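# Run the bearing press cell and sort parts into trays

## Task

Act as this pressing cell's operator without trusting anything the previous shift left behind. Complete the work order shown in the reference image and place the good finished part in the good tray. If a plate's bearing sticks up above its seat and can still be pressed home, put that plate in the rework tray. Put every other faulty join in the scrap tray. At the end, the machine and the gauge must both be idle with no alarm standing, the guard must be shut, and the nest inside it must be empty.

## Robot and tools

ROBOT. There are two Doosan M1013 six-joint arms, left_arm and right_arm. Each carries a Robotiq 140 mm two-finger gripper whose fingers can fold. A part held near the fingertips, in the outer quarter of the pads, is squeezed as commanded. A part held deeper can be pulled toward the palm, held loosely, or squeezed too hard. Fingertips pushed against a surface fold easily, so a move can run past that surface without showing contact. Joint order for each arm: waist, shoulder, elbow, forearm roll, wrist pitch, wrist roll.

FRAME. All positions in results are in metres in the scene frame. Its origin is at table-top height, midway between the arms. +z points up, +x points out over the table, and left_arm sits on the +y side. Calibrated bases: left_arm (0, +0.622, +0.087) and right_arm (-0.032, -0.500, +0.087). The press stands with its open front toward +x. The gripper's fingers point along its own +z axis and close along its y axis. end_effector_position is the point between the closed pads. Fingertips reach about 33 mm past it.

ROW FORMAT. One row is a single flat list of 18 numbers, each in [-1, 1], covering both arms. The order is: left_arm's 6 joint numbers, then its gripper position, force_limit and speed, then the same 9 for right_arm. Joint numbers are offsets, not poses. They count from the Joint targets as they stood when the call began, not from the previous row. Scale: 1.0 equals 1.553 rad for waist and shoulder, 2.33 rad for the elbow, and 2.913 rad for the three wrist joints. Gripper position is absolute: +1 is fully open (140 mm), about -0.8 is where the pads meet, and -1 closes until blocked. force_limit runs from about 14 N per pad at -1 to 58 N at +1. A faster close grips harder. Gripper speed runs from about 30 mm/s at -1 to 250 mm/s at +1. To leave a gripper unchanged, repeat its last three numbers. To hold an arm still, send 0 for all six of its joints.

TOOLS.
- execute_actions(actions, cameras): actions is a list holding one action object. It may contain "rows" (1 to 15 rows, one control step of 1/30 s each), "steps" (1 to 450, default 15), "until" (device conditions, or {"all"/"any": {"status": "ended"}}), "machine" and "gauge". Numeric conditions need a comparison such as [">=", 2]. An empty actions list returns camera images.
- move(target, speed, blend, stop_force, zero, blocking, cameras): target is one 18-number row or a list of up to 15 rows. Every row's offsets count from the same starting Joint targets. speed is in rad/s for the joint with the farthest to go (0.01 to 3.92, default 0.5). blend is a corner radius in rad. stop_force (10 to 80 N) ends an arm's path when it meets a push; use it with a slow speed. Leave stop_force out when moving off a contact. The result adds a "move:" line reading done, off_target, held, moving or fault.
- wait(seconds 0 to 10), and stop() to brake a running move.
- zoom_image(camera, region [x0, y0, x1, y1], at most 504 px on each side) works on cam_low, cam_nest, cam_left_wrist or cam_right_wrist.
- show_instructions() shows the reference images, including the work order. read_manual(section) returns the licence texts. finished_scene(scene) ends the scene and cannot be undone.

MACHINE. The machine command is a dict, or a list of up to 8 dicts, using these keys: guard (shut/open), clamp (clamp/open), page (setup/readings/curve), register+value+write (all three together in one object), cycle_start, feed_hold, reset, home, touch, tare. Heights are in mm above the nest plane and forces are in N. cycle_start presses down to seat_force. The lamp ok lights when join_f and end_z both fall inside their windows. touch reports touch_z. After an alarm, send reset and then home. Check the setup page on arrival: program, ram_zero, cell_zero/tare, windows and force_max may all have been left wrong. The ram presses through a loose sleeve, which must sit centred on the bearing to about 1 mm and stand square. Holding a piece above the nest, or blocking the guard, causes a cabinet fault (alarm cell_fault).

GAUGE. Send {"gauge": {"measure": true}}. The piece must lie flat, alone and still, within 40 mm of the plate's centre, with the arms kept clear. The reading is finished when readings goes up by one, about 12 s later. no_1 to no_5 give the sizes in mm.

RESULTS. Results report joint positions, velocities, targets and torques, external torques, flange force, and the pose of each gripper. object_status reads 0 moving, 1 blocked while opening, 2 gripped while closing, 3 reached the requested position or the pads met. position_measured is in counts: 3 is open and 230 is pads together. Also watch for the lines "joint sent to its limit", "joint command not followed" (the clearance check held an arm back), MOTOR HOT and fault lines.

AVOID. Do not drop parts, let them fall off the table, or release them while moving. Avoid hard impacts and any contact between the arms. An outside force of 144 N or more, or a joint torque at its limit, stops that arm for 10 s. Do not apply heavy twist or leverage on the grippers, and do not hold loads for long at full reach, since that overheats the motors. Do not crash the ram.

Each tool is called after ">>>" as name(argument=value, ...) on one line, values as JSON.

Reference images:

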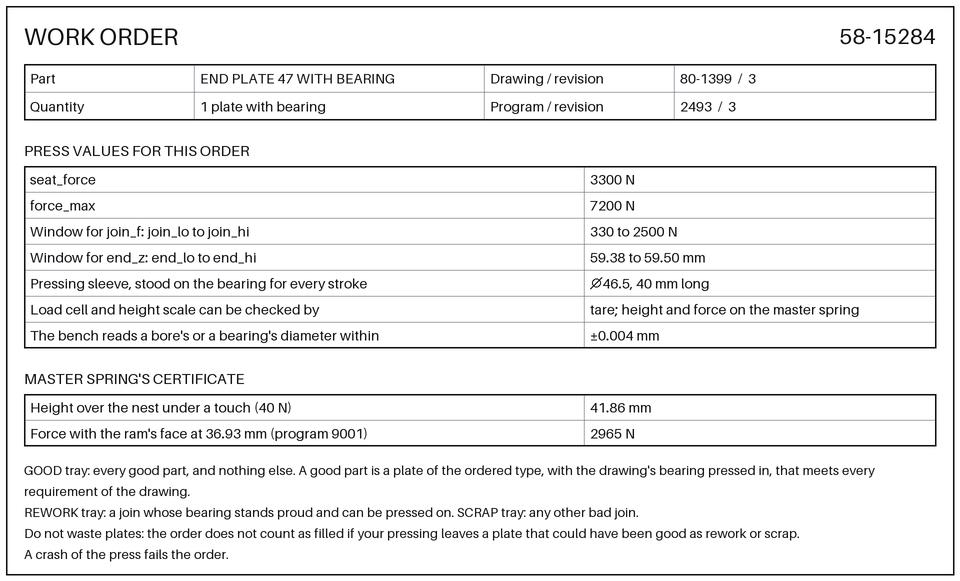

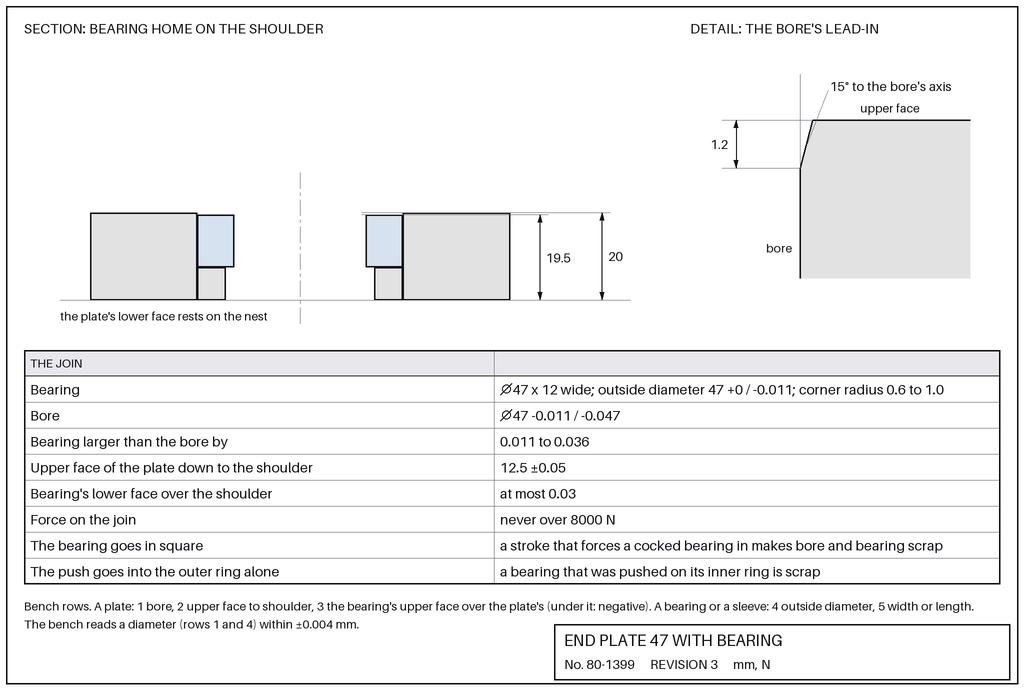

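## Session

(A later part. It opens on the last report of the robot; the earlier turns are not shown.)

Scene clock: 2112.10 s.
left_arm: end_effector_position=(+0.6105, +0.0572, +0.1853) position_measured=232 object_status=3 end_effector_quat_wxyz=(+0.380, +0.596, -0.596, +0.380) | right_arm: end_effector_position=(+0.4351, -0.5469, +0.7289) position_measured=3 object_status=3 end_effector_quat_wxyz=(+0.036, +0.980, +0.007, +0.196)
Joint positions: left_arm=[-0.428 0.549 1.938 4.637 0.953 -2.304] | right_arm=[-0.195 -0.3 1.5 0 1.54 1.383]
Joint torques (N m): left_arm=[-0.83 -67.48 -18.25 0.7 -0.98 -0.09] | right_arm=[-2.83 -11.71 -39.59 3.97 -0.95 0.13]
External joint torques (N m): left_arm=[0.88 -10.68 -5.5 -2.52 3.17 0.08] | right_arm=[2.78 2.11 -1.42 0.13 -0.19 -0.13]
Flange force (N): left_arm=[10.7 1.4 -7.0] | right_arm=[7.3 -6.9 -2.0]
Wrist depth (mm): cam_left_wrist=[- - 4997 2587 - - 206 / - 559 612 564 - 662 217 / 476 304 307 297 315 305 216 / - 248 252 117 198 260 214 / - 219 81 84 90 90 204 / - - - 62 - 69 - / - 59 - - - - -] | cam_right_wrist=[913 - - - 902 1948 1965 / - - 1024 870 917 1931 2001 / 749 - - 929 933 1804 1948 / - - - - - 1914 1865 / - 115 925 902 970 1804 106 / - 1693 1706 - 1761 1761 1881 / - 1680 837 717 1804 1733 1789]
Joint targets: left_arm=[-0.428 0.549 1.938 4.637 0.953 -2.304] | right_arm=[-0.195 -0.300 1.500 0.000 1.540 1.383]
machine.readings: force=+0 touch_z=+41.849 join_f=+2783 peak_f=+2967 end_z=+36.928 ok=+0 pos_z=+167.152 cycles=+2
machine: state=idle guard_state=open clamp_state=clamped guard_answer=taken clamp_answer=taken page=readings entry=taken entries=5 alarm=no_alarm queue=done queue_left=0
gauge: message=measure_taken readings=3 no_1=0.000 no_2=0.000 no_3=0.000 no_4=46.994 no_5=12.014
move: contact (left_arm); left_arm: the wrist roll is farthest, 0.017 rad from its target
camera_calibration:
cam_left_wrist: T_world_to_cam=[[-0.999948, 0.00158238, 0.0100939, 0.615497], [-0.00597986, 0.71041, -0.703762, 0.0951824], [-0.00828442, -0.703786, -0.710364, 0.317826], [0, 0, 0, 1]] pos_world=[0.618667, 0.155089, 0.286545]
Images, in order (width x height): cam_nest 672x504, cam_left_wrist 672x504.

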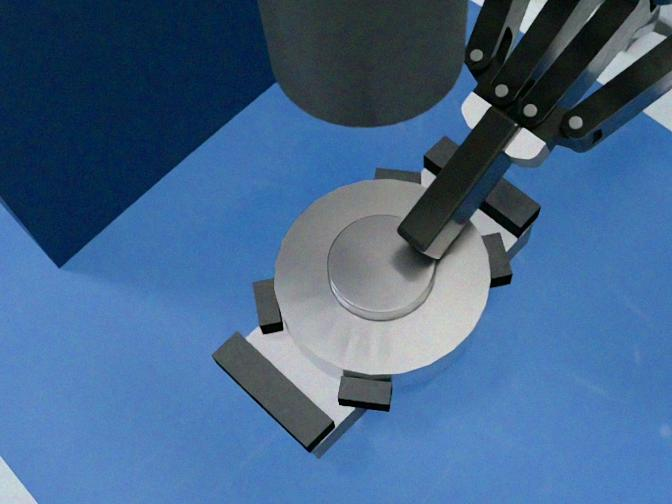

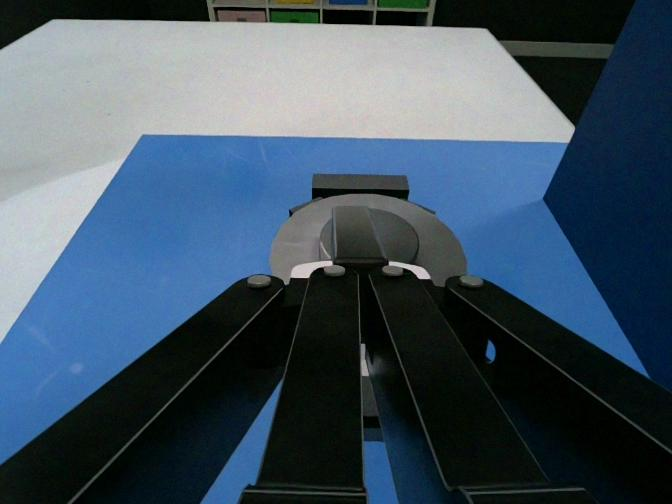

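>>> move(target=[-0.0001,0.0026,0.0003,-0.0011,0.0001,0.0019,-1,0.2,-1,0,0,0,0,0,0,1,1,1], speed=0.01, stop_force=20, zero=false, cameras=["cam_nest", "cam_left_wrist"])

>>> zoom_image(camera="cam_nest", region=[318, 172, 468, 322])

>>> zoom_image(camera="cam_left_wrist", region=[270, 180, 420, 330])

Scene clock: 2123.40 s.
left_arm: end_effector_position=(+0.6106, +0.0572, +0.1847) position_measured=232 object_status=3 end_effector_quat_wxyz=(+0.380, +0.596, -0.596, +0.380) | right_arm: end_effector_position=(+0.4351, -0.5469, +0.7289) position_measured=3 object_status=3 end_effector_quat_wxyz=(+0.036, +0.980, +0.007, +0.196)
Joint positions: left_arm=[-0.428 0.55 1.938 4.636 0.953 -2.303] | right_arm=[-0.195 -0.3 1.5 0 1.54 1.383]
Joint torques (N m): left_arm=[-2.31 -60.31 -14.64 2.26 -3.25 -0.11] | right_arm=[-2.55 -11.8 -39.27 3.99 -0.91 0.16]
External joint torques (N m): left_arm=[2.42 -17.97 -9.22 -4.09 5.45 0.11] | right_arm=[2.5 2.27 -1.64 0.11 -0.22 -0.16]
Flange force (N): left_arm=[17.5 1.6 -13.1] | right_arm=[7.8 -6.0 -2.3]
Wrist depth (mm): cam_left_wrist=[- - 2499 3187 - 3012 205 / - 585 593 - 612 611 206 / 477 302 307 297 313 304 216 / 403 250 252 117 198 257 215 / - 218 81 84 90 91 205 / - - - 62 - 69 - / - 59 - - - - -] | cam_right_wrist=[- - 970 - - 1881 1983 / - - - - - 1948 1914 / 759 - - - - 1834 1897 / - - - - 909 1775 1834 / - 115 898 917 953 1834 106 / - 1706 1720 1583 1693 1881 1819 / - 1630 902 1931 1775 1775 1819]
Joint targets: left_arm=[-0.428 0.550 1.938 4.636 0.953 -2.303] | right_arm=[-0.195 -0.300 1.500 0.000 1.540 1.383]
machine.readings: force=+0 touch_z=+41.849 join_f=+2783 peak_f=+2967 end_z=+36.928 ok=+0 pos_z=+167.152 cycles=+2
machine: state=idle guard_state=open clamp_state=clamped guard_answer=taken clamp_answer=taken page=readings entry=taken entries=5 alarm=no_alarm queue=done queue_left=0
gauge: message=measure_taken readings=3 no_1=0.000 no_2=0.000 no_3=0.000 no_4=46.994 no_5=12.014
move: contact (left_arm)
camera_calibration:
cam_left_wrist: T_world_to_cam=[[-0.999949, 0.00158444, 0.0099509, 0.615544], [-0.00587895, 0.71031, -0.703865, 0.0948132], [-0.00818345, -0.703888, -0.710264, 0.317395], [0, 0, 0, 1]] pos_world=[0.618667, 0.155088, 0.286045]
Images, in order (width x height): cam_nest 672x504, cam_left_wrist 672x504.

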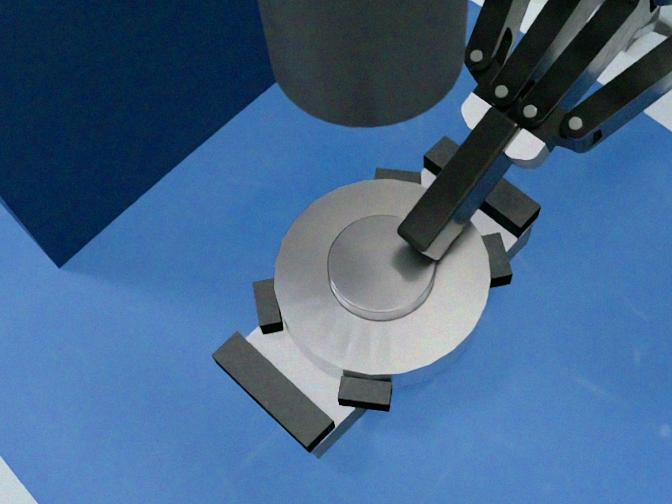

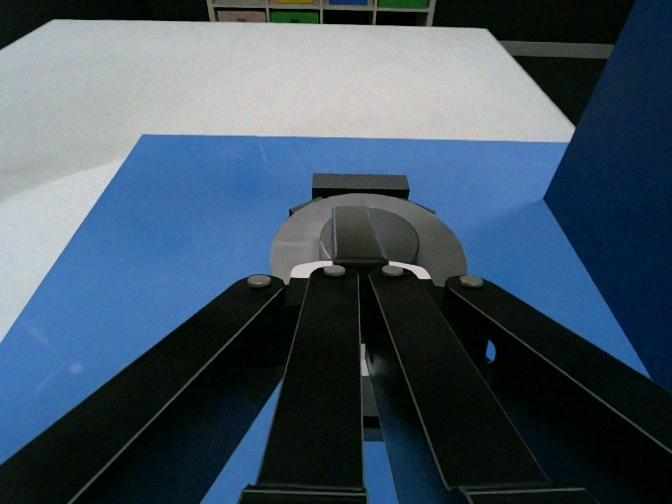

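Scaled by 3.360 from the camera's 672x504 image, which has a finer 960x720 frame.

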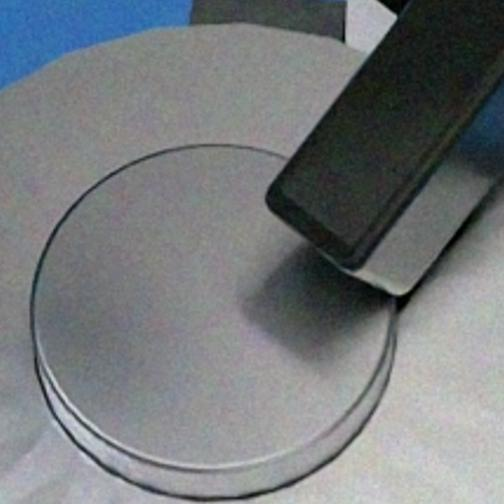

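Scaled by 3.360 from the camera's 672x504 image, which has a finer 960x720 frame.

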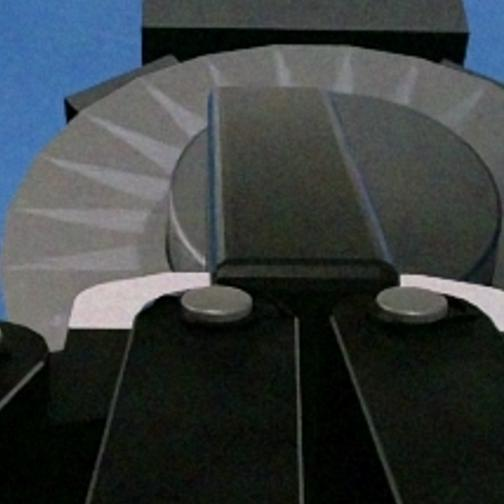

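>>> move(target=[-0.0001,0.0026,0.0003,-0.0011,0.0001,0.0019,-1,0.2,-1,0,0,0,0,0,0,1,1,1], speed=0.01, stop_force=36, zero=false, cameras=["cam_nest"])

>>> zoom_image(camera="cam_nest", region=[318, 172, 468, 322])

Scene clock: 2134.23 s.
left_arm: end_effector_position=(+0.6106, +0.0571, +0.1842) position_measured=232 object_status=3 end_effector_quat_wxyz=(+0.380, +0.596, -0.596, +0.380) | right_arm: end_effector_position=(+0.4351, -0.5469, +0.7289) position_measured=3 object_status=3 end_effector_quat_wxyz=(+0.036, +0.980, +0.007, +0.196)
Joint positions: left_arm=[-0.428 0.55 1.938 4.635 0.953 -2.301] | right_arm=[-0.195 -0.3 1.5 0 1.54 1.383]
Joint torques (N m): left_arm=[-4.29 -48.23 -9.23 4.23 -6.63 -0.03] | right_arm=[-2.71 -12.03 -39.28 4 -0.94 0.13]
External joint torques (N m): left_arm=[4.27 -29.9 -14.36 -6.03 8.83 0.03] | right_arm=[2.65 2.44 -1.7 0.1 -0.19 -0.13]
Flange force (N): left_arm=[29.4 3.2 -23.6] | right_arm=[8.3 -6.5 -2.5]
Wrist depth (mm): cam_left_wrist=[876 839 2364 2893 - - 206 / 614 - 373 - - - 216 / 475 296 309 253 314 303 236 / 387 249 252 117 197 257 226 / - 219 81 84 91 91 205 / - - - 61 - 69 - / - 59 - - - - -] | cam_right_wrist=[- - 906 - 945 1914 1965 / - - - 850 1010 1850 1965 / 697 759 - - - 1897 1965 / - 125 917 - 961 - 1850 / - 860 873 887 929 1804 106 / - 1819 1655 1761 1865 1747 1850 / - 1733 2096 712 1572 1789 1761]
Joint targets: left_arm=[-0.428 0.550 1.938 4.635 0.953 -2.301] | right_arm=[-0.195 -0.300 1.500 0.000 1.540 1.383]
machine.readings: force=+0 touch_z=+41.849 join_f=+2783 peak_f=+2967 end_z=+36.928 ok=+0 pos_z=+167.152 cycles=+2
machine: state=idle guard_state=open clamp_state=clamped guard_answer=taken clamp_answer=taken page=readings entry=taken entries=5 alarm=no_alarm queue=done queue_left=0
gauge: message=measure_taken readings=3 no_1=0.000 no_2=0.000 no_3=0.000 no_4=46.994 no_5=12.014
move: contact (left_arm)
Images, in order (width x height): cam_nest 672x504.

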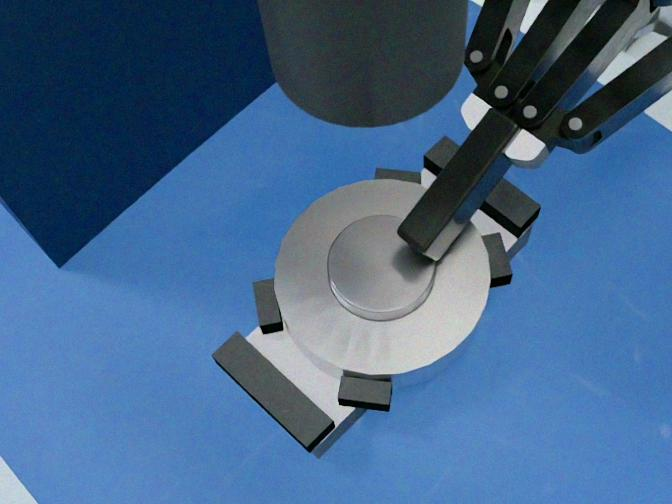

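Scaled by 3.360 from the camera's 672x504 image, which has a finer 960x720 frame.

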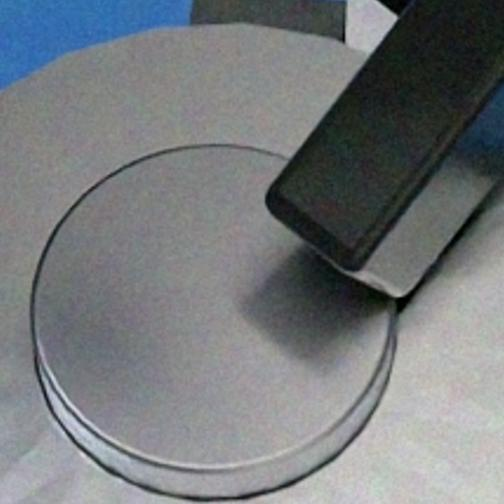

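>>> move(target=[[-0.0005,-0.0100,-0.0012,0.0050,-0.0005,-0.0085,-1,0.2,-1,0,0,0,0,0,0,1,1,1],[0.0425,-0.0251,0.0240,0.0154,0.0137,0.0055,-1,0.2,-1,0,0,0,0,0,0,1,1,1]], speed=[0.02,0.1], blend=[0.004,0], cameras=["cam_nest", "cam_left_wrist"])

>>> execute_actions(actions=[{"rows": [[0,0,0,0,0,0,0.0,0.2,-1,0,0,0,0,0,0,1,1,1]], "steps": 75}], cameras=["cam_left_wrist"])

>>> zoom_image(camera="cam_left_wrist", region=[295, 140, 395, 230])

Scene clock: 2152.97 s.
left_arm: end_effector_position=(+0.6001, +0.1090, +0.1902) position_measured=232 object_status=3 end_effector_quat_wxyz=(+0.380, +0.596, -0.597, +0.380) | right_arm: end_effector_position=(+0.4351, -0.5469, +0.7289) position_measured=3 object_status=3 end_effector_quat_wxyz=(+0.036, +0.980, +0.007, +0.196)
Joint positions: left_arm=[-0.363 0.511 1.994 4.68 0.993 -2.285] | right_arm=[-0.195 -0.3 1.5 0 1.54 1.383]
Joint torques (N m): left_arm=[2.25 -75.65 -23.85 -1.7 2.34 0.13] | right_arm=[-2.77 -11.52 -39.3 3.96 -0.97 0.14]
External joint torques (N m): left_arm=[-2.27 1.72 0.85 -0.02 -0.11 -0.13] | right_arm=[2.72 1.91 -1.71 0.15 -0.16 -0.13]
Flange force (N): left_arm=[-0.7 1.2 4.2] | right_arm=[7.5 -6.7 -2.6]
Wrist depth (mm): cam_left_wrist=[- - - - - 267 202 / 602 - 392 398 643 281 202 / 484 316 314 232 322 296 201 / 256 257 258 117 254 264 201 / - 225 81 84 90 85 191 / - - - 62 - 69 - / - 59 - - - - -] | cam_right_wrist=[877 933 - - 945 1834 2001 / - 891 898 - - 1804 1775 / 786 - 870 917 - 1865 1983 / - 125 860 840 991 1834 1931 / - 117 870 - - 1914 106 / - 1819 1747 1583 1819 1804 1850 / - 1693 1607 1572 1733 1819 1789]
Joint targets: left_arm=[-0.362 0.511 1.994 4.680 0.993 -2.285] | right_arm=[-0.195 -0.300 1.500 0.000 1.540 1.383]
machine.readings: force=+0 touch_z=+41.849 join_f=+2783 peak_f=+2967 end_z=+36.928 ok=+0 pos_z=+167.152 cycles=+2
machine: state=idle guard_state=open clamp_state=clamped guard_answer=taken clamp_answer=taken page=readings entry=taken entries=5 alarm=no_alarm queue=done queue_left=0
gauge: message=measure_taken readings=3 no_1=0.000 no_2=0.000 no_3=0.000 no_4=46.994 no_5=12.014
move: done
camera_calibration:
cam_left_wrist: T_world_to_cam=[[-0.999941, 0.00213719, 0.0106595, 0.604779], [-0.00597222, 0.711309, -0.702854, 0.0615956], [-0.00908432, -0.702876, -0.711254, 0.358238], [0, 0, 0, 1]] pos_world=[0.608366, 0.206691, 0.291644]
Images, in order (width x height): cam_nest 672x504, cam_left_wrist 672x504.

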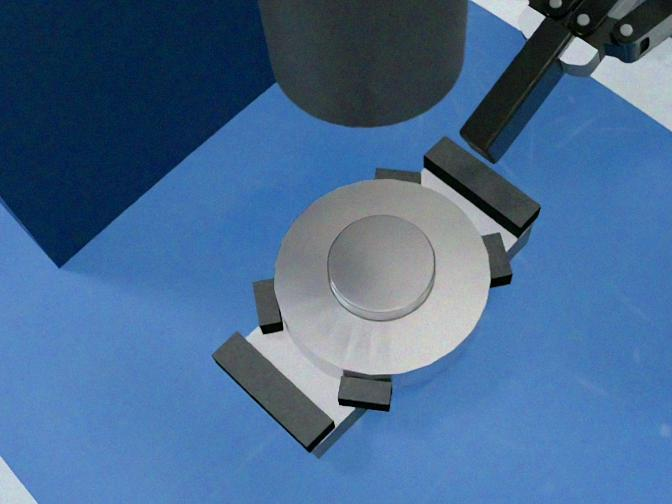

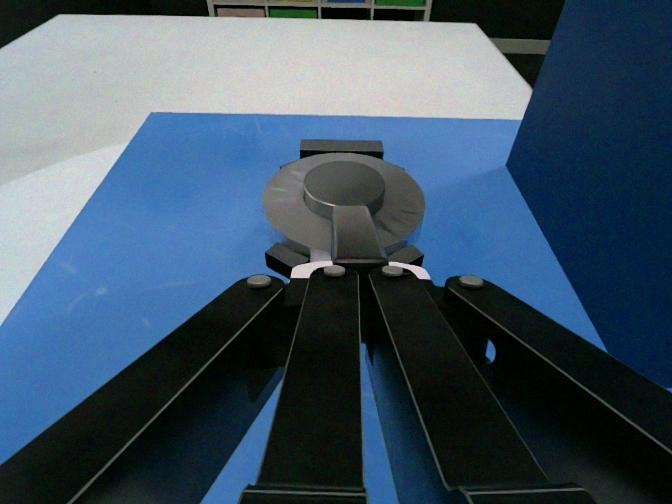

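Scene clock: 2155.67 s.
left_arm: end_effector_position=(+0.6001, +0.1091, +0.1902) position_measured=129 object_status=3 end_effector_quat_wxyz=(+0.380, +0.596, -0.597, +0.380) | right_arm: end_effector_position=(+0.4351, -0.5469, +0.7289) position_measured=3 object_status=3 end_effector_quat_wxyz=(+0.036, +0.980, +0.007, +0.196)
Joint positions: left_arm=[-0.362 0.511 1.994 4.68 0.993 -2.285] | right_arm=[-0.195 -0.3 1.5 0 1.54 1.383]
Joint torques (N m): left_arm=[1.78 -75.8 -23.59 -1.61 2.17 -0.07] | right_arm=[-2.76 -11.84 -39.29 3.93 -0.93 0.13]
External joint torques (N m): left_arm=[-1.77 1.83 0.68 -0.09 0.05 0.06] | right_arm=[2.68 2.3 -1.64 0.17 -0.2 -0.13]
Flange force (N): left_arm=[-1.6 0.7 3.8] | right_arm=[8.0 -6.5 -2.4]
Wrist depth (mm): cam_left_wrist=[805 - - - - 4149 202 / 705 - 373 - 391 380 202 / 489 312 317 231 322 300 202 / 265 258 140 212 164 262 200 / - 89 208 200 200 85 82 / - - 191 191 192 - - / - - 168 168 169 - -] | cam_right_wrist=[925 - - - 953 1881 2001 / 789 978 913 - 945 1850 1948 / 697 - - 937 - 1834 1865 / - 125 - - - 1775 1948 / - 116 - - - 1850 106 / - 1706 1720 2096 1834 1733 1865 / - 1693 1720 1789 1761 1865 1850]
Joint targets: left_arm=[-0.362 0.511 1.994 4.680 0.993 -2.285] | right_arm=[-0.195 -0.300 1.500 0.000 1.540 1.383]
machine.readings: force=+0 touch_z=+41.849 join_f=+2783 peak_f=+2967 end_z=+36.928 ok=+0 pos_z=+167.152 cycles=+2
machine: state=idle guard_state=open clamp_state=clamped guard_answer=taken clamp_answer=taken page=readings entry=taken entries=5 alarm=no_alarm queue=done queue_left=0
gauge: message=measure_taken readings=3 no_1=0.000 no_2=0.000 no_3=0.000 no_4=46.994 no_5=12.014
camera_calibration:
cam_left_wrist: T_world_to_cam=[[-0.999941, 0.00213719, 0.0106595, 0.604779], [-0.00597222, 0.711309, -0.702854, 0.0615245], [-0.00908432, -0.702876, -0.711254, 0.358308], [0, 0, 0, 1]] pos_world=[0.608366, 0.206791, 0.291644]
Images, in order (width x height): cam_left_wrist 672x504.

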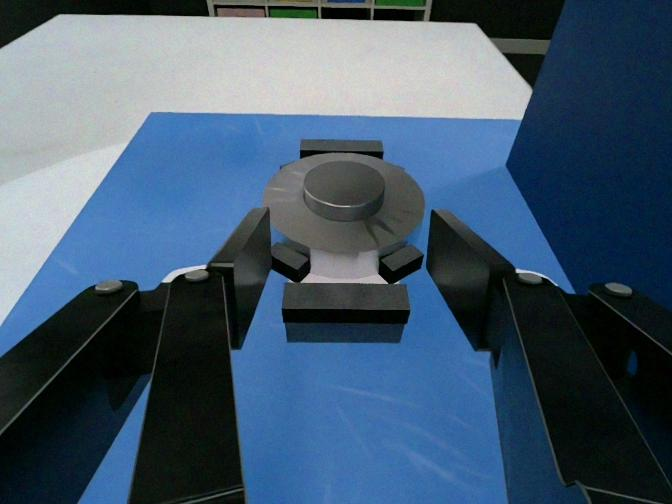

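Scaled by 5.040 from the camera's 672x504 image, which has a finer 960x720 frame.

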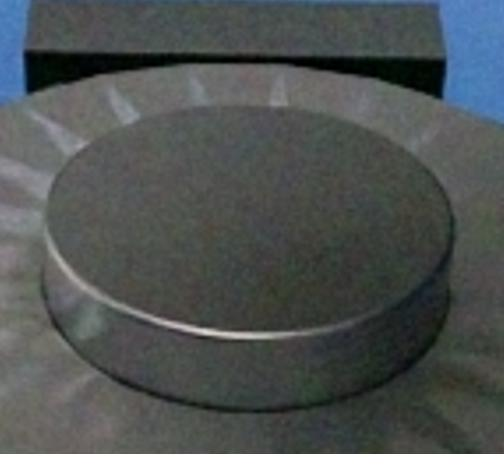

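>>> zoom_image(camera="cam_left_wrist", region=[298, 156, 348, 226])

>>> zoom_image(camera="cam_left_wrist", region=[341, 156, 391, 226])

>>> wait(seconds=0, cameras=["cam_nest"])

>>> zoom_image(camera="cam_nest", region=[318, 192, 448, 322])

Scaled by 7.200 from the camera's 672x504 image, which has a finer 960x720 frame.

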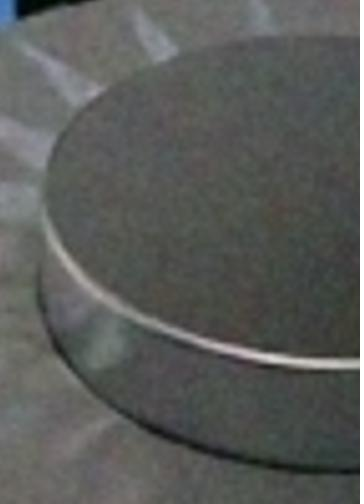

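Scaled by 7.200 from the camera's 672x504 image, which has a finer 960x720 frame.

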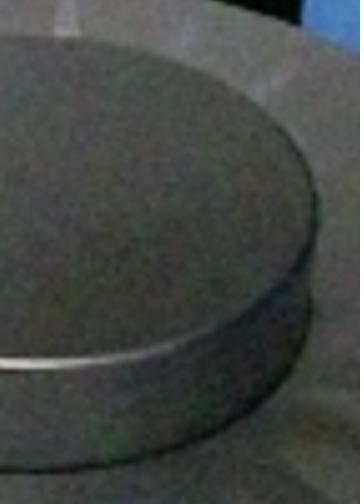

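Scene clock: 2163.13 s.
left_arm: end_effector_position=(+0.6001, +0.1091, +0.1902) position_measured=129 object_status=3 end_effector_quat_wxyz=(+0.380, +0.596, -0.597, +0.380) | right_arm: end_effector_position=(+0.4351, -0.5469, +0.7289) position_measured=3 object_status=3 end_effector_quat_wxyz=(+0.036, +0.980, +0.007, +0.196)
Joint positions: left_arm=[-0.362 0.511 1.994 4.68 0.993 -2.285] | right_arm=[-0.195 -0.3 1.5 0 1.54 1.383]
Joint torques (N m): left_arm=[1.99 -75.29 -23.84 -1.55 2.06 -0.11] | right_arm=[-2.51 -11.82 -39.2 4.02 -0.97 0.11]
External joint torques (N m): left_arm=[-2 1.58 1.02 -0.14 0.16 0.11] | right_arm=[2.43 2.15 -1.87 0.08 -0.17 -0.11]
Flange force (N): left_arm=[-1.5 1.8 3.7] | right_arm=[8.0 -5.9 -2.8]
Wrist depth (mm): cam_left_wrist=[- - - - 909 268 202 / - - 359 - 376 281 202 / 435 299 314 232 323 299 202 / 390 265 140 212 165 263 201 / - 89 133 201 200 85 82 / - - 191 191 192 - - / - - 168 169 170 - -] | cam_right_wrist=[- - - - - 1965 1850 / - - - - - 1850 1897 / 705 - - - - 1850 1834 / - 125 - 891 877 146 1897 / - 134 880 - 909 - 106 / - 1747 1819 1789 1819 1865 1819 / - 1630 1583 783 1747 1834 1897]
Joint targets: left_arm=[-0.362 0.511 1.994 4.680 0.993 -2.285] | right_arm=[-0.195 -0.300 1.500 0.000 1.540 1.383]
Tool commands: left_gripper/position=+0.0 left_gripper/force_limit=+0.2 left_gripper/speed=-1.0 right_gripper/position=+1.0 right_gripper/force_limit=+1.0 right_gripper/speed=+1.0
machine.readings: force=+0 touch_z=+41.849 join_f=+2783 peak_f=+2967 end_z=+36.928 ok=+0 pos_z=+167.152 cycles=+2
machine: state=idle guard_state=open clamp_state=clamped guard_answer=taken clamp_answer=taken page=readings entry=taken entries=5 alarm=no_alarm queue=done queue_left=0
gauge: message=measure_taken readings=3 no_1=0.000 no_2=0.000 no_3=0.000 no_4=46.994 no_5=12.014
Images, in order (width x height): cam_nest 672x504.

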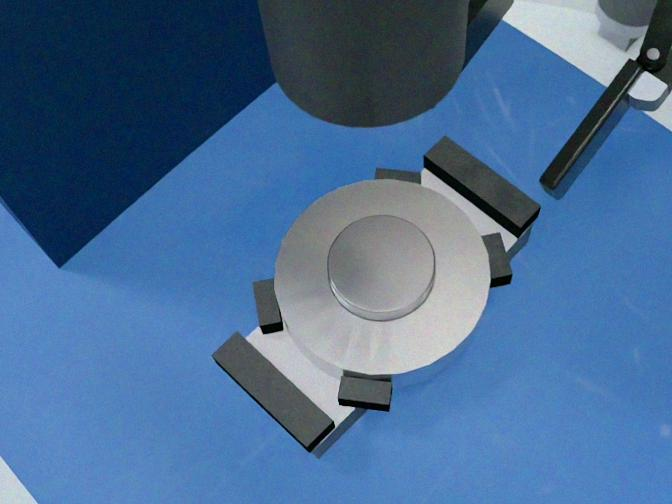

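Scaled by 3.877 from the camera's 672x504 image, which has a finer 960x720 frame.

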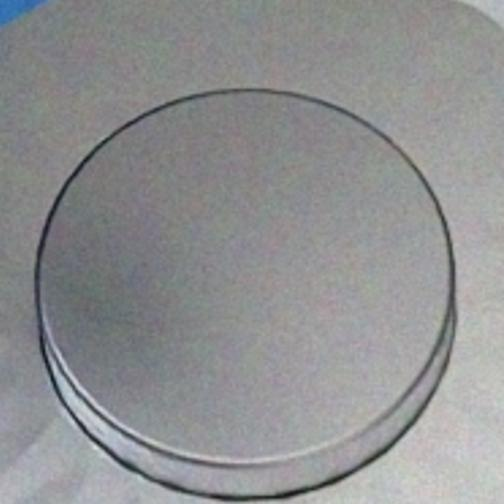

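>>> execute_actions(actions=[{"rows": [[0,0,0,0,0,0,-1,0.2,-1,0,0,0,0,0,0,1,1,1]], "steps": 75}])

>>> move(target=[-0.0437,0.0124,-0.0217,-0.0117,-0.0145,-0.0124,-1,0.2,-1,0,0,0,0,0,0,1,1,1], speed=0.1)

>>> move(target=[0,0.0168,0.0022,-0.0076,0.0008,0.0130,-1,0.2,-1,0,0,0,0,0,0,1,1,1], speed=0.01, stop_force=40, cameras=["cam_nest"])

>>> zoom_image(camera="cam_nest", region=[318, 172, 468, 322])

Scene clock: 2188.40 s.
left_arm: end_effector_position=(+0.6001, +0.1091, +0.1902) position_measured=232 object_status=0 end_effector_quat_wxyz=(+0.380, +0.596, -0.597, +0.380) | right_arm: end_effector_position=(+0.4351, -0.5469, +0.7289) position_measured=3 object_status=3 end_effector_quat_wxyz=(+0.036, +0.980, +0.007, +0.196)
Joint positions: left_arm=[-0.362 0.511 1.994 4.68 0.993 -2.285] | right_arm=[-0.195 -0.3 1.5 0 1.54 1.383]
Joint torques (N m): left_arm=[2.18 -75.39 -23.9 -1.53 2.1 -0.1] | right_arm=[-2.69 -11.82 -39.19 3.97 -0.89 0.13]
External joint torques (N m): left_arm=[-2.06 1.52 1.03 -0.16 0.12 0.1] | right_arm=[2.64 2.26 -1.72 0.13 -0.24 -0.12]
Flange force (N): left_arm=[-1.4 1.9 3.8] | right_arm=[8.1 -6.5 -2.4]
Wrist depth (mm): cam_left_wrist=[- - 1004 - 842 268 202 / 576 568 - 368 707 283 202 / - 311 314 233 322 280 201 / - 257 258 117 254 264 201 / - 225 81 84 91 85 191 / - - - 62 - 69 - / - 59 - - - - -] | cam_right_wrist=[- - - 1028 - 1965 1881 / - 887 929 870 945 1931 1948 / 786 - - - 933 1897 1931 / - 125 856 891 953 1865 1983 / - 146 - 827 1024 1850 106 / - 1720 1720 1834 1834 1850 1834 / - 1667 1693 778 1789 1897 1834]
Joint targets: left_arm=[-0.362 0.511 1.994 4.680 0.993 -2.285] | right_arm=[-0.195 -0.300 1.500 0.000 1.540 1.383]
machine.readings: force=+0 touch_z=+41.849 join_f=+2783 peak_f=+2967 end_z=+36.928 ok=+0 pos_z=+167.152 cycles=+2
machine: state=idle guard_state=open clamp_state=clamped guard_answer=taken clamp_answer=taken page=readings entry=taken entries=5 alarm=no_alarm queue=done queue_left=0
gauge: message=measure_taken readings=3 no_1=0.000 no_2=0.000 no_3=0.000 no_4=46.994 no_5=12.014

Scene clock: 2189.40 s.
left_arm: end_effector_position=(+0.6060, +0.0581, +0.1950) position_measured=232 object_status=3 end_effector_quat_wxyz=(+0.380, +0.596, -0.596, +0.379) | right_arm: end_effector_position=(+0.4351, -0.5469, +0.7289) position_measured=3 object_status=3 end_effector_quat_wxyz=(+0.036, +0.980, +0.007, +0.196)
Joint positions: left_arm=[-0.43 0.531 1.944 4.646 0.951 -2.321] | right_arm=[-0.195 -0.3 1.5 0 1.54 1.383]
Joint torques (N m): left_arm=[0.35 -78.35 -24.83 -1.96 1.93 -0.14] | right_arm=[-2.59 -11.73 -39.37 3.97 -0.96 0.13]
External joint torques (N m): left_arm=[-0.08 1.17 0.62 0.16 0.23 0.14] | right_arm=[2.54 2.17 -1.55 0.13 -0.17 -0.12]
Flange force (N): left_arm=[-1.8 0.0 0.6] | right_arm=[7.5 -6.2 -2.3]
Wrist depth (mm): cam_left_wrist=[2177 719 3233 2783 2971 - 200 / 589 628 - 649 - - 209 / 488 317 323 329 332 321 210 / - 263 265 117 226 271 209 / - 231 81 84 90 85 198 / - - - 62 - 69 - / - 59 - - - - -] | cam_right_wrist=[891 937 - - 941 1914 1948 / - - 1000 - 1528 1865 1897 / 739 795 891 - - 1865 1834 / - 125 - - - - 1881 / - 125 - - - 1881 106 / - 1680 1720 1850 1775 1865 - / - 1680 783 797 1720 1775 -]
Joint targets: left_arm=[-0.430 0.531 1.944 4.646 0.951 -2.321] | right_arm=[-0.195 -0.300 1.500 0.000 1.540 1.383]
machine.readings: force=+0 touch_z=+41.849 join_f=+2783 peak_f=+2967 end_z=+36.928 ok=+0 pos_z=+167.152 cycles=+2
machine: state=idle guard_state=open clamp_state=clamped guard_answer=taken clamp_answer=taken page=readings entry=taken entries=5 alarm=no_alarm queue=done queue_left=0
gauge: message=measure_taken readings=3 no_1=0.000 no_2=0.000 no_3=0.000 no_4=46.994 no_5=12.014
move: done

Scene clock: 2192.47 s.
left_arm: end_effector_position=(+0.6061, +0.0579, +0.1840) position_measured=232 object_status=3 end_effector_quat_wxyz=(+0.380, +0.596, -0.596, +0.380) | right_arm: end_effector_position=(+0.4351, -0.5469, +0.7289) position_measured=3 object_status=3 end_effector_quat_wxyz=(+0.036, +0.980, +0.007, +0.196)
Joint positions: left_arm=[-0.43 0.546 1.946 4.633 0.953 -2.299] | right_arm=[-0.195 -0.3 1.5 0 1.54 1.383]
Joint torques (N m): left_arm=[-2.48 -45.76 -8.27 4.5 -7.65 -0.09] | right_arm=[-2.63 -11.95 -39.39 3.96 -0.94 0.12]
External joint torques (N m): left_arm=[2.56 -32.02 -15.34 -6.32 9.85 0.09] | right_arm=[2.57 2.33 -1.6 0.14 -0.2 -0.12]
Flange force (N): left_arm=[32.6 4.8 -23.3] | right_arm=[7.9 -6.3 -2.3]
Wrist depth (mm): cam_left_wrist=[820 - 2856 2681 887 - 201 / 618 - - - 645 - 209 / 472 296 307 253 315 303 210 / 248 249 250 117 205 258 209 / 217 218 81 84 90 91 199 / - - - 62 - 69 - / - 59 - - - - -] | cam_right_wrist=[- - 913 - - 1914 2019 / - 898 902 895 2158 1914 1881 / 764 - - 917 941 1850 1965 / - - 847 880 853 1789 123 / - 867 877 898 - 1761 106 / - 1693 - 1931 1804 1850 1865 / - 1804 754 1789 1747 1914 1804]
Joint targets: left_arm=[-0.430 0.546 1.946 4.633 0.953 -2.299] | right_arm=[-0.195 -0.300 1.500 0.000 1.540 1.383]
machine.readings: force=+0 touch_z=+41.849 join_f=+2783 peak_f=+2967 end_z=+36.928 ok=+0 pos_z=+167.152 cycles=+2
machine: state=idle guard_state=open clamp_state=clamped guard_answer=taken clamp_answer=taken page=readings entry=taken entries=5 alarm=no_alarm queue=done queue_left=0
gauge: message=measure_taken readings=3 no_1=0.000 no_2=0.000 no_3=0.000 no_4=46.994 no_5=12.014
move: contact (left_arm); left_arm: the wrist roll is farthest, 0.016 rad from its target
Images, in order (width x height): cam_nest 672x504.

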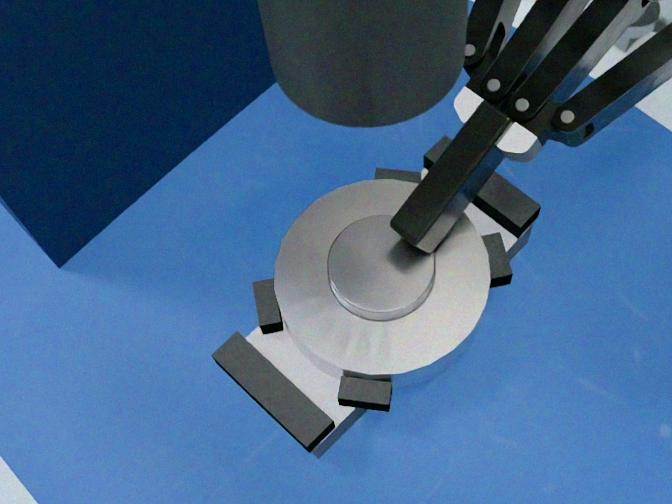

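Scaled by 3.360 from the camera's 672x504 image, which has a finer 960x720 frame.

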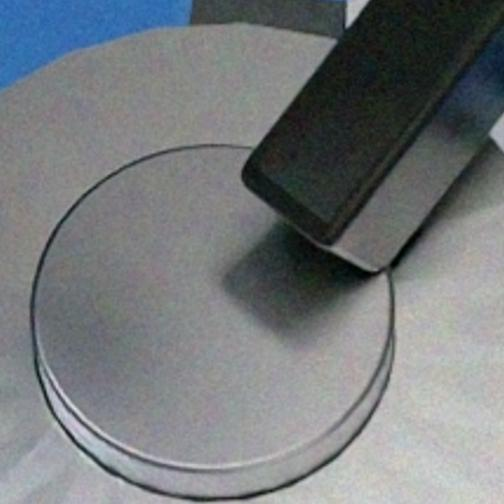

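>>> move(target=[0,0.0035,0.0004,-0.0015,0.0001,0.0025,-1,0.2,-1,0,0,0,0,0,0,1,1,1], speed=0.01, stop_force=58, zero=false, cameras=["cam_nest"])

>>> zoom_image(camera="cam_nest", region=[318, 172, 468, 322])

Scene clock: 2198.23 s.
left_arm: end_effector_position=(+0.6061, +0.0578, +0.1834) position_measured=232 object_status=3 end_effector_quat_wxyz=(+0.380, +0.596, -0.596, +0.380) | right_arm: end_effector_position=(+0.4351, -0.5469, +0.7289) position_measured=3 object_status=3 end_effector_quat_wxyz=(+0.036, +0.980, +0.007, +0.196)
Joint positions: left_arm=[-0.43 0.547 1.947 4.632 0.953 -2.297] | right_arm=[-0.195 -0.3 1.5 0 1.54 1.383]
Joint torques (N m): left_arm=[-5.13 -29.39 -0.71 7.28 -12.51 -0.09] | right_arm=[-2.77 -11.83 -39.28 3.99 -0.96 0.14]
External joint torques (N m): left_arm=[5.2 -48.43 -22.85 -9.08 14.72 0.08] | right_arm=[2.74 2.3 -1.61 0.11 -0.18 -0.14]
Flange force (N): left_arm=[48.9 6.4 -37.6] | right_arm=[8.0 -6.8 -2.4]
Wrist depth (mm): cam_left_wrist=[- - 2267 2932 3012 3054 201 / 580 591 589 654 - - 210 / 474 304 306 253 312 302 212 / 265 249 250 117 204 260 210 / 211 217 81 84 90 84 199 / - - - 61 - 69 - / - 59 - - - - -] | cam_right_wrist=[860 877 - - 983 2057 2246 / - 880 895 902 957 - - / 770 902 847 - - 1834 1983 / 759 125 - - 917 1834 1931 / - 884 - - 925 1914 106 / - 1761 1655 1834 1804 1761 1834 / - 1747 1804 741 1804 1747 1850]
Joint targets: left_arm=[-0.430 0.547 1.947 4.632 0.953 -2.297] | right_arm=[-0.195 -0.300 1.500 0.000 1.540 1.383]
machine.readings: force=+0 touch_z=+41.849 join_f=+2783 peak_f=+2967 end_z=+36.928 ok=+0 pos_z=+167.152 cycles=+2
machine: state=idle guard_state=open clamp_state=clamped guard_answer=taken clamp_answer=taken page=readings entry=taken entries=5 alarm=no_alarm queue=done queue_left=0
gauge: message=measure_taken readings=3 no_1=0.000 no_2=0.000 no_3=0.000 no_4=46.994 no_5=12.014
move: contact (left_arm)
Images, in order (width x height): cam_nest 672x504.

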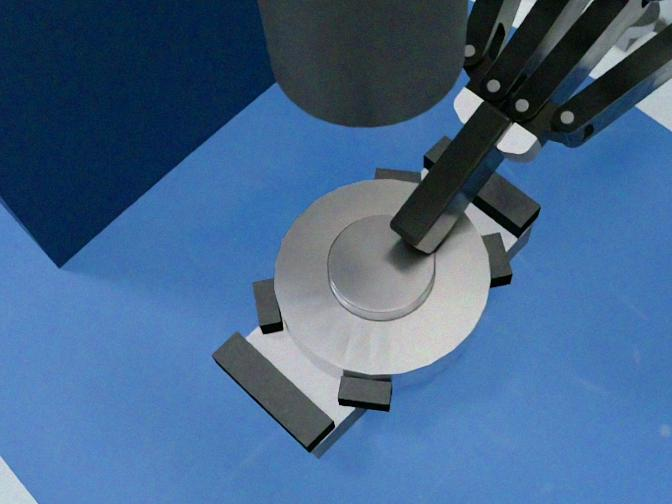

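Scaled by 3.360 from the camera's 672x504 image, which has a finer 960x720 frame.

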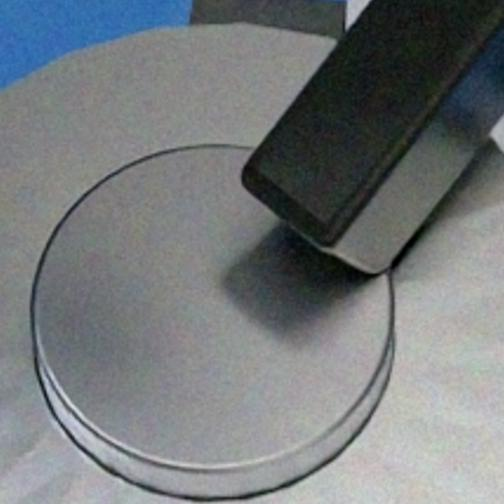

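>>> move(target=[[0.0,-0.0105,-0.0013,0.0050,-0.0005,-0.0085,-1,0.2,-1,0,0,0,0,0,0,1,1,1],[0.0438,-0.0232,0.0202,0.0165,0.0137,0.0041,-1,0.2,-1,0,0,0,0,0,0,1,1,1]], speed=[0.02,0.1], blend=[0.004,0])

>>> execute_actions(actions=[{"rows": [[0,0,0,0,0,0,0.0,0.2,-1,0,0,0,0,0,0,1,1,1]], "steps": 75}], cameras=["cam_left_wrist"])

>>> zoom_image(camera="cam_left_wrist", region=[295, 140, 395, 230])

>>> zoom_image(camera="cam_left_wrist", region=[298, 156, 348, 226])

>>> zoom_image(camera="cam_left_wrist", region=[341, 156, 391, 226])

>>> wait(seconds=0, cameras=["cam_nest"])

>>> zoom_image(camera="cam_nest", region=[318, 192, 448, 322])

Scene clock: 2209.87 s.
left_arm: end_effector_position=(+0.6006, +0.1089, +0.1907) position_measured=232 object_status=3 end_effector_quat_wxyz=(+0.380, +0.596, -0.597, +0.380) | right_arm: end_effector_position=(+0.4351, -0.5469, +0.7289) position_measured=3 object_status=3 end_effector_quat_wxyz=(+0.036, +0.980, +0.007, +0.196)
Joint positions: left_arm=[-0.362 0.511 1.994 4.68 0.993 -2.285] | right_arm=[-0.195 -0.3 1.5 0 1.54 1.383]
Joint torques (N m): left_arm=[3.55 -74.92 -22.99 -1.65 2.19 0.02] | right_arm=[-2.75 -11.87 -39.28 3.96 -0.91 0.16]
External joint torques (N m): left_arm=[-3.62 0.93 0.01 -0.07 0.04 -0.02] | right_arm=[2.72 2.22 -1.72 0.14 -0.22 -0.15]
Flange force (N): left_arm=[1.1 1.3 5.7] | right_arm=[8.0 -6.6 -2.5]
Wrist depth (mm): cam_left_wrist=[- 869 4581 901 - 271 202 / 621 - 602 375 385 303 186 / - - 317 233 322 301 202 / 398 256 261 117 255 265 201 / 223 225 81 84 90 85 192 / - - - 62 - 69 - / - 59 - - - - -] | cam_right_wrist=[- - 917 - 957 1931 1983 / - 902 - - - 1881 1948 / 786 - - 906 - 1706 1983 / - 125 - 860 906 1819 1897 / - 146 902 - - 1789 106 / - 1706 1706 1733 1693 1761 1881 / - 1720 780 1747 1747 1850 1914]
Joint targets: left_arm=[-0.362 0.511 1.994 4.680 0.993 -2.285] | right_arm=[-0.195 -0.300 1.500 0.000 1.540 1.383]
machine.readings: force=+0 touch_z=+41.849 join_f=+2783 peak_f=+2967 end_z=+36.928 ok=+0 pos_z=+167.152 cycles=+2
machine: state=idle guard_state=open clamp_state=clamped guard_answer=taken clamp_answer=taken page=readings entry=taken entries=5 alarm=no_alarm queue=done queue_left=0
gauge: message=measure_taken readings=3 no_1=0.000 no_2=0.000 no_3=0.000 no_4=46.994 no_5=12.014
move: done

Scene clock: 2212.57 s.
left_arm: end_effector_position=(+0.6006, +0.1090, +0.1907) position_measured=129 object_status=3 end_effector_quat_wxyz=(+0.380, +0.596, -0.597, +0.380) | right_arm: end_effector_position=(+0.4351, -0.5469, +0.7289) position_measured=3 object_status=3 end_effector_quat_wxyz=(+0.036, +0.980, +0.007, +0.196)
Joint positions: left_arm=[-0.362 0.511 1.994 4.68 0.993 -2.285] | right_arm=[-0.195 -0.3 1.5 0 1.54 1.383]
Joint torques (N m): left_arm=[1.9 -75.05 -23.61 -1.6 2.09 -0.08] | right_arm=[-2.3 -11.57 -39.34 3.96 -0.91 0.1]
External joint torques (N m): left_arm=[-1.8 0.97 0.58 -0.1 0.13 0.08] | right_arm=[2.27 1.93 -1.66 0.15 -0.22 -0.09]
Flange force (N): left_arm=[-0.6 1.4 3.1] | right_arm=[7.2 -5.5 -2.4]
Wrist depth (mm): cam_left_wrist=[- 905 - - - 263 203 / 588 586 351 375 391 283 203 / 483 313 315 234 325 299 201 / 412 267 140 212 164 263 202 / - 89 207 200 195 85 82 / - - 191 191 192 - - / - - 169 169 169 - -] | cam_right_wrist=[880 - - 949 - 2038 1865 / - - - 895 909 1881 1948 / 724 - 925 - 978 1931 1865 / - - 906 887 - 1834 1865 / - 116 902 - 891 1761 106 / - 1680 1733 1618 1747 1865 1865 / - 1720 1680 789 1775 1733 1834]
Joint targets: left_arm=[-0.362 0.511 1.994 4.680 0.993 -2.285] | right_arm=[-0.195 -0.300 1.500 0.000 1.540 1.383]
machine.readings: force=+0 touch_z=+41.849 join_f=+2783 peak_f=+2967 end_z=+36.928 ok=+0 pos_z=+167.152 cycles=+2
machine: state=idle guard_state=open clamp_state=clamped guard_answer=taken clamp_answer=taken page=readings entry=taken entries=5 alarm=no_alarm queue=done queue_left=0
gauge: message=measure_taken readings=3 no_1=0.000 no_2=0.000 no_3=0.000 no_4=46.994 no_5=12.014
camera_calibration:
cam_left_wrist: T_world_to_cam=[[-0.999951, 0.00143157, 0.00981163, 0.605475], [-0.00588047, 0.711105, -0.703062, 0.061854], [-0.00798358, -0.703085, -0.711061, 0.358053], [0, 0, 0, 1]] pos_world=[0.608668, 0.20689, 0.292144]
Images, in order (width x height): cam_left_wrist 672x504.

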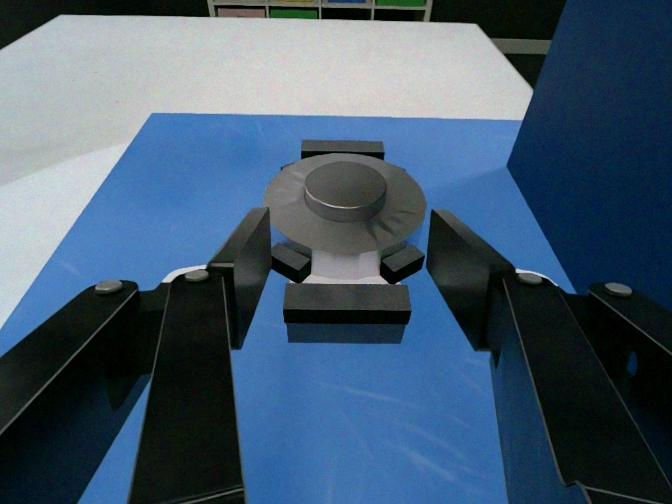

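Scaled by 5.040 from the camera's 672x504 image, which has a finer 960x720 frame.

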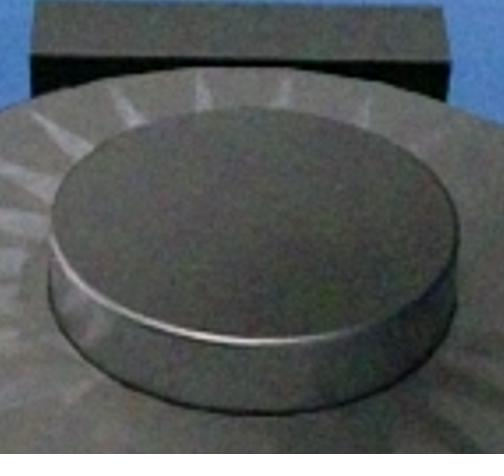

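Scaled by 7.200 from the camera's 672x504 image, which has a finer 960x720 frame.

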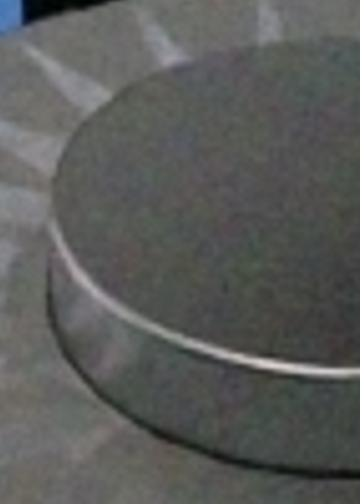

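Scaled by 7.200 from the camera's 672x504 image, which has a finer 960x720 frame.

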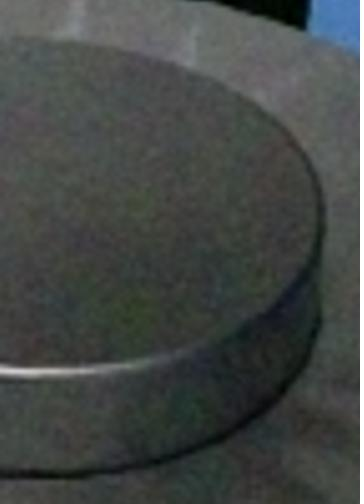

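Scene clock: 2212.57 s.
left_arm: end_effector_position=(+0.6006, +0.1090, +0.1907) position_measured=129 object_status=3 end_effector_quat_wxyz=(+0.380, +0.596, -0.597, +0.380) | right_arm: end_effector_position=(+0.4351, -0.5469, +0.7289) position_measured=3 object_status=3 end_effector_quat_wxyz=(+0.036, +0.980, +0.007, +0.196)
Joint positions: left_arm=[-0.362 0.511 1.994 4.68 0.993 -2.285] | right_arm=[-0.195 -0.3 1.5 0 1.54 1.383]
Joint torques (N m): left_arm=[1.9 -75.05 -23.61 -1.6 2.09 -0.08] | right_arm=[-2.3 -11.57 -39.34 3.96 -0.91 0.1]
External joint torques (N m): left_arm=[-1.8 0.97 0.58 -0.1 0.13 0.08] | right_arm=[2.27 1.93 -1.66 0.15 -0.22 -0.09]
Flange force (N): left_arm=[-0.6 1.4 3.1] | right_arm=[7.2 -5.5 -2.4]
Wrist depth (mm): cam_left_wrist=[- 905 - - - 263 203 / 588 586 351 375 391 283 203 / 483 313 315 234 325 299 201 / 412 267 140 212 164 263 202 / - 89 207 200 195 85 82 / - - 191 191 192 - - / - - 169 169 169 - -] | cam_right_wrist=[880 - - 949 - 2038 1865 / - - - 895 909 1881 1948 / 724 - 925 - 978 1931 1865 / - - 906 887 - 1834 1865 / - 116 902 - 891 1761 106 / - 1680 1733 1618 1747 1865 1865 / - 1720 1680 789 1775 1733 1834]
Joint targets: left_arm=[-0.362 0.511 1.994 4.680 0.993 -2.285] | right_arm=[-0.195 -0.300 1.500 0.000 1.540 1.383]
Tool commands: left_gripper/position=+0.0 left_gripper/force_limit=+0.2 left_gripper/speed=-1.0 right_gripper/position=+1.0 right_gripper/force_limit=+1.0 right_gripper/speed=+1.0
machine.readings: force=+0 touch_z=+41.849 join_f=+2783 peak_f=+2967 end_z=+36.928 ok=+0 pos_z=+167.152 cycles=+2
machine: state=idle guard_state=open clamp_state=clamped guard_answer=taken clamp_answer=taken page=readings entry=taken entries=5 alarm=no_alarm queue=done queue_left=0
gauge: message=measure_taken readings=3 no_1=0.000 no_2=0.000 no_3=0.000 no_4=46.994 no_5=12.014
Images, in order (width x height): cam_nest 672x504.

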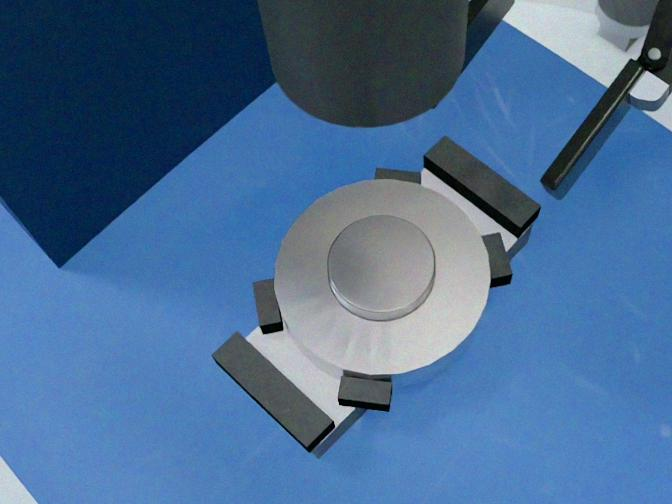

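Scaled by 3.877 from the camera's 672x504 image, which has a finer 960x720 frame.

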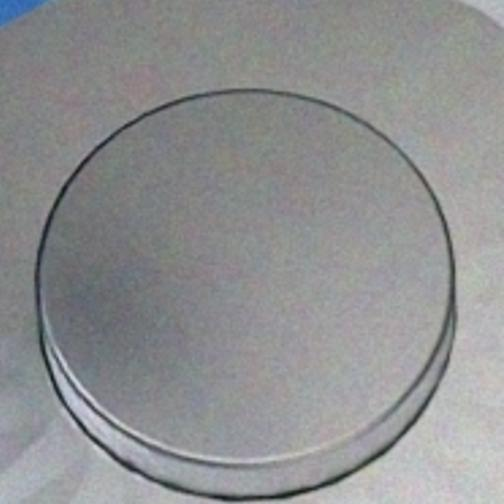

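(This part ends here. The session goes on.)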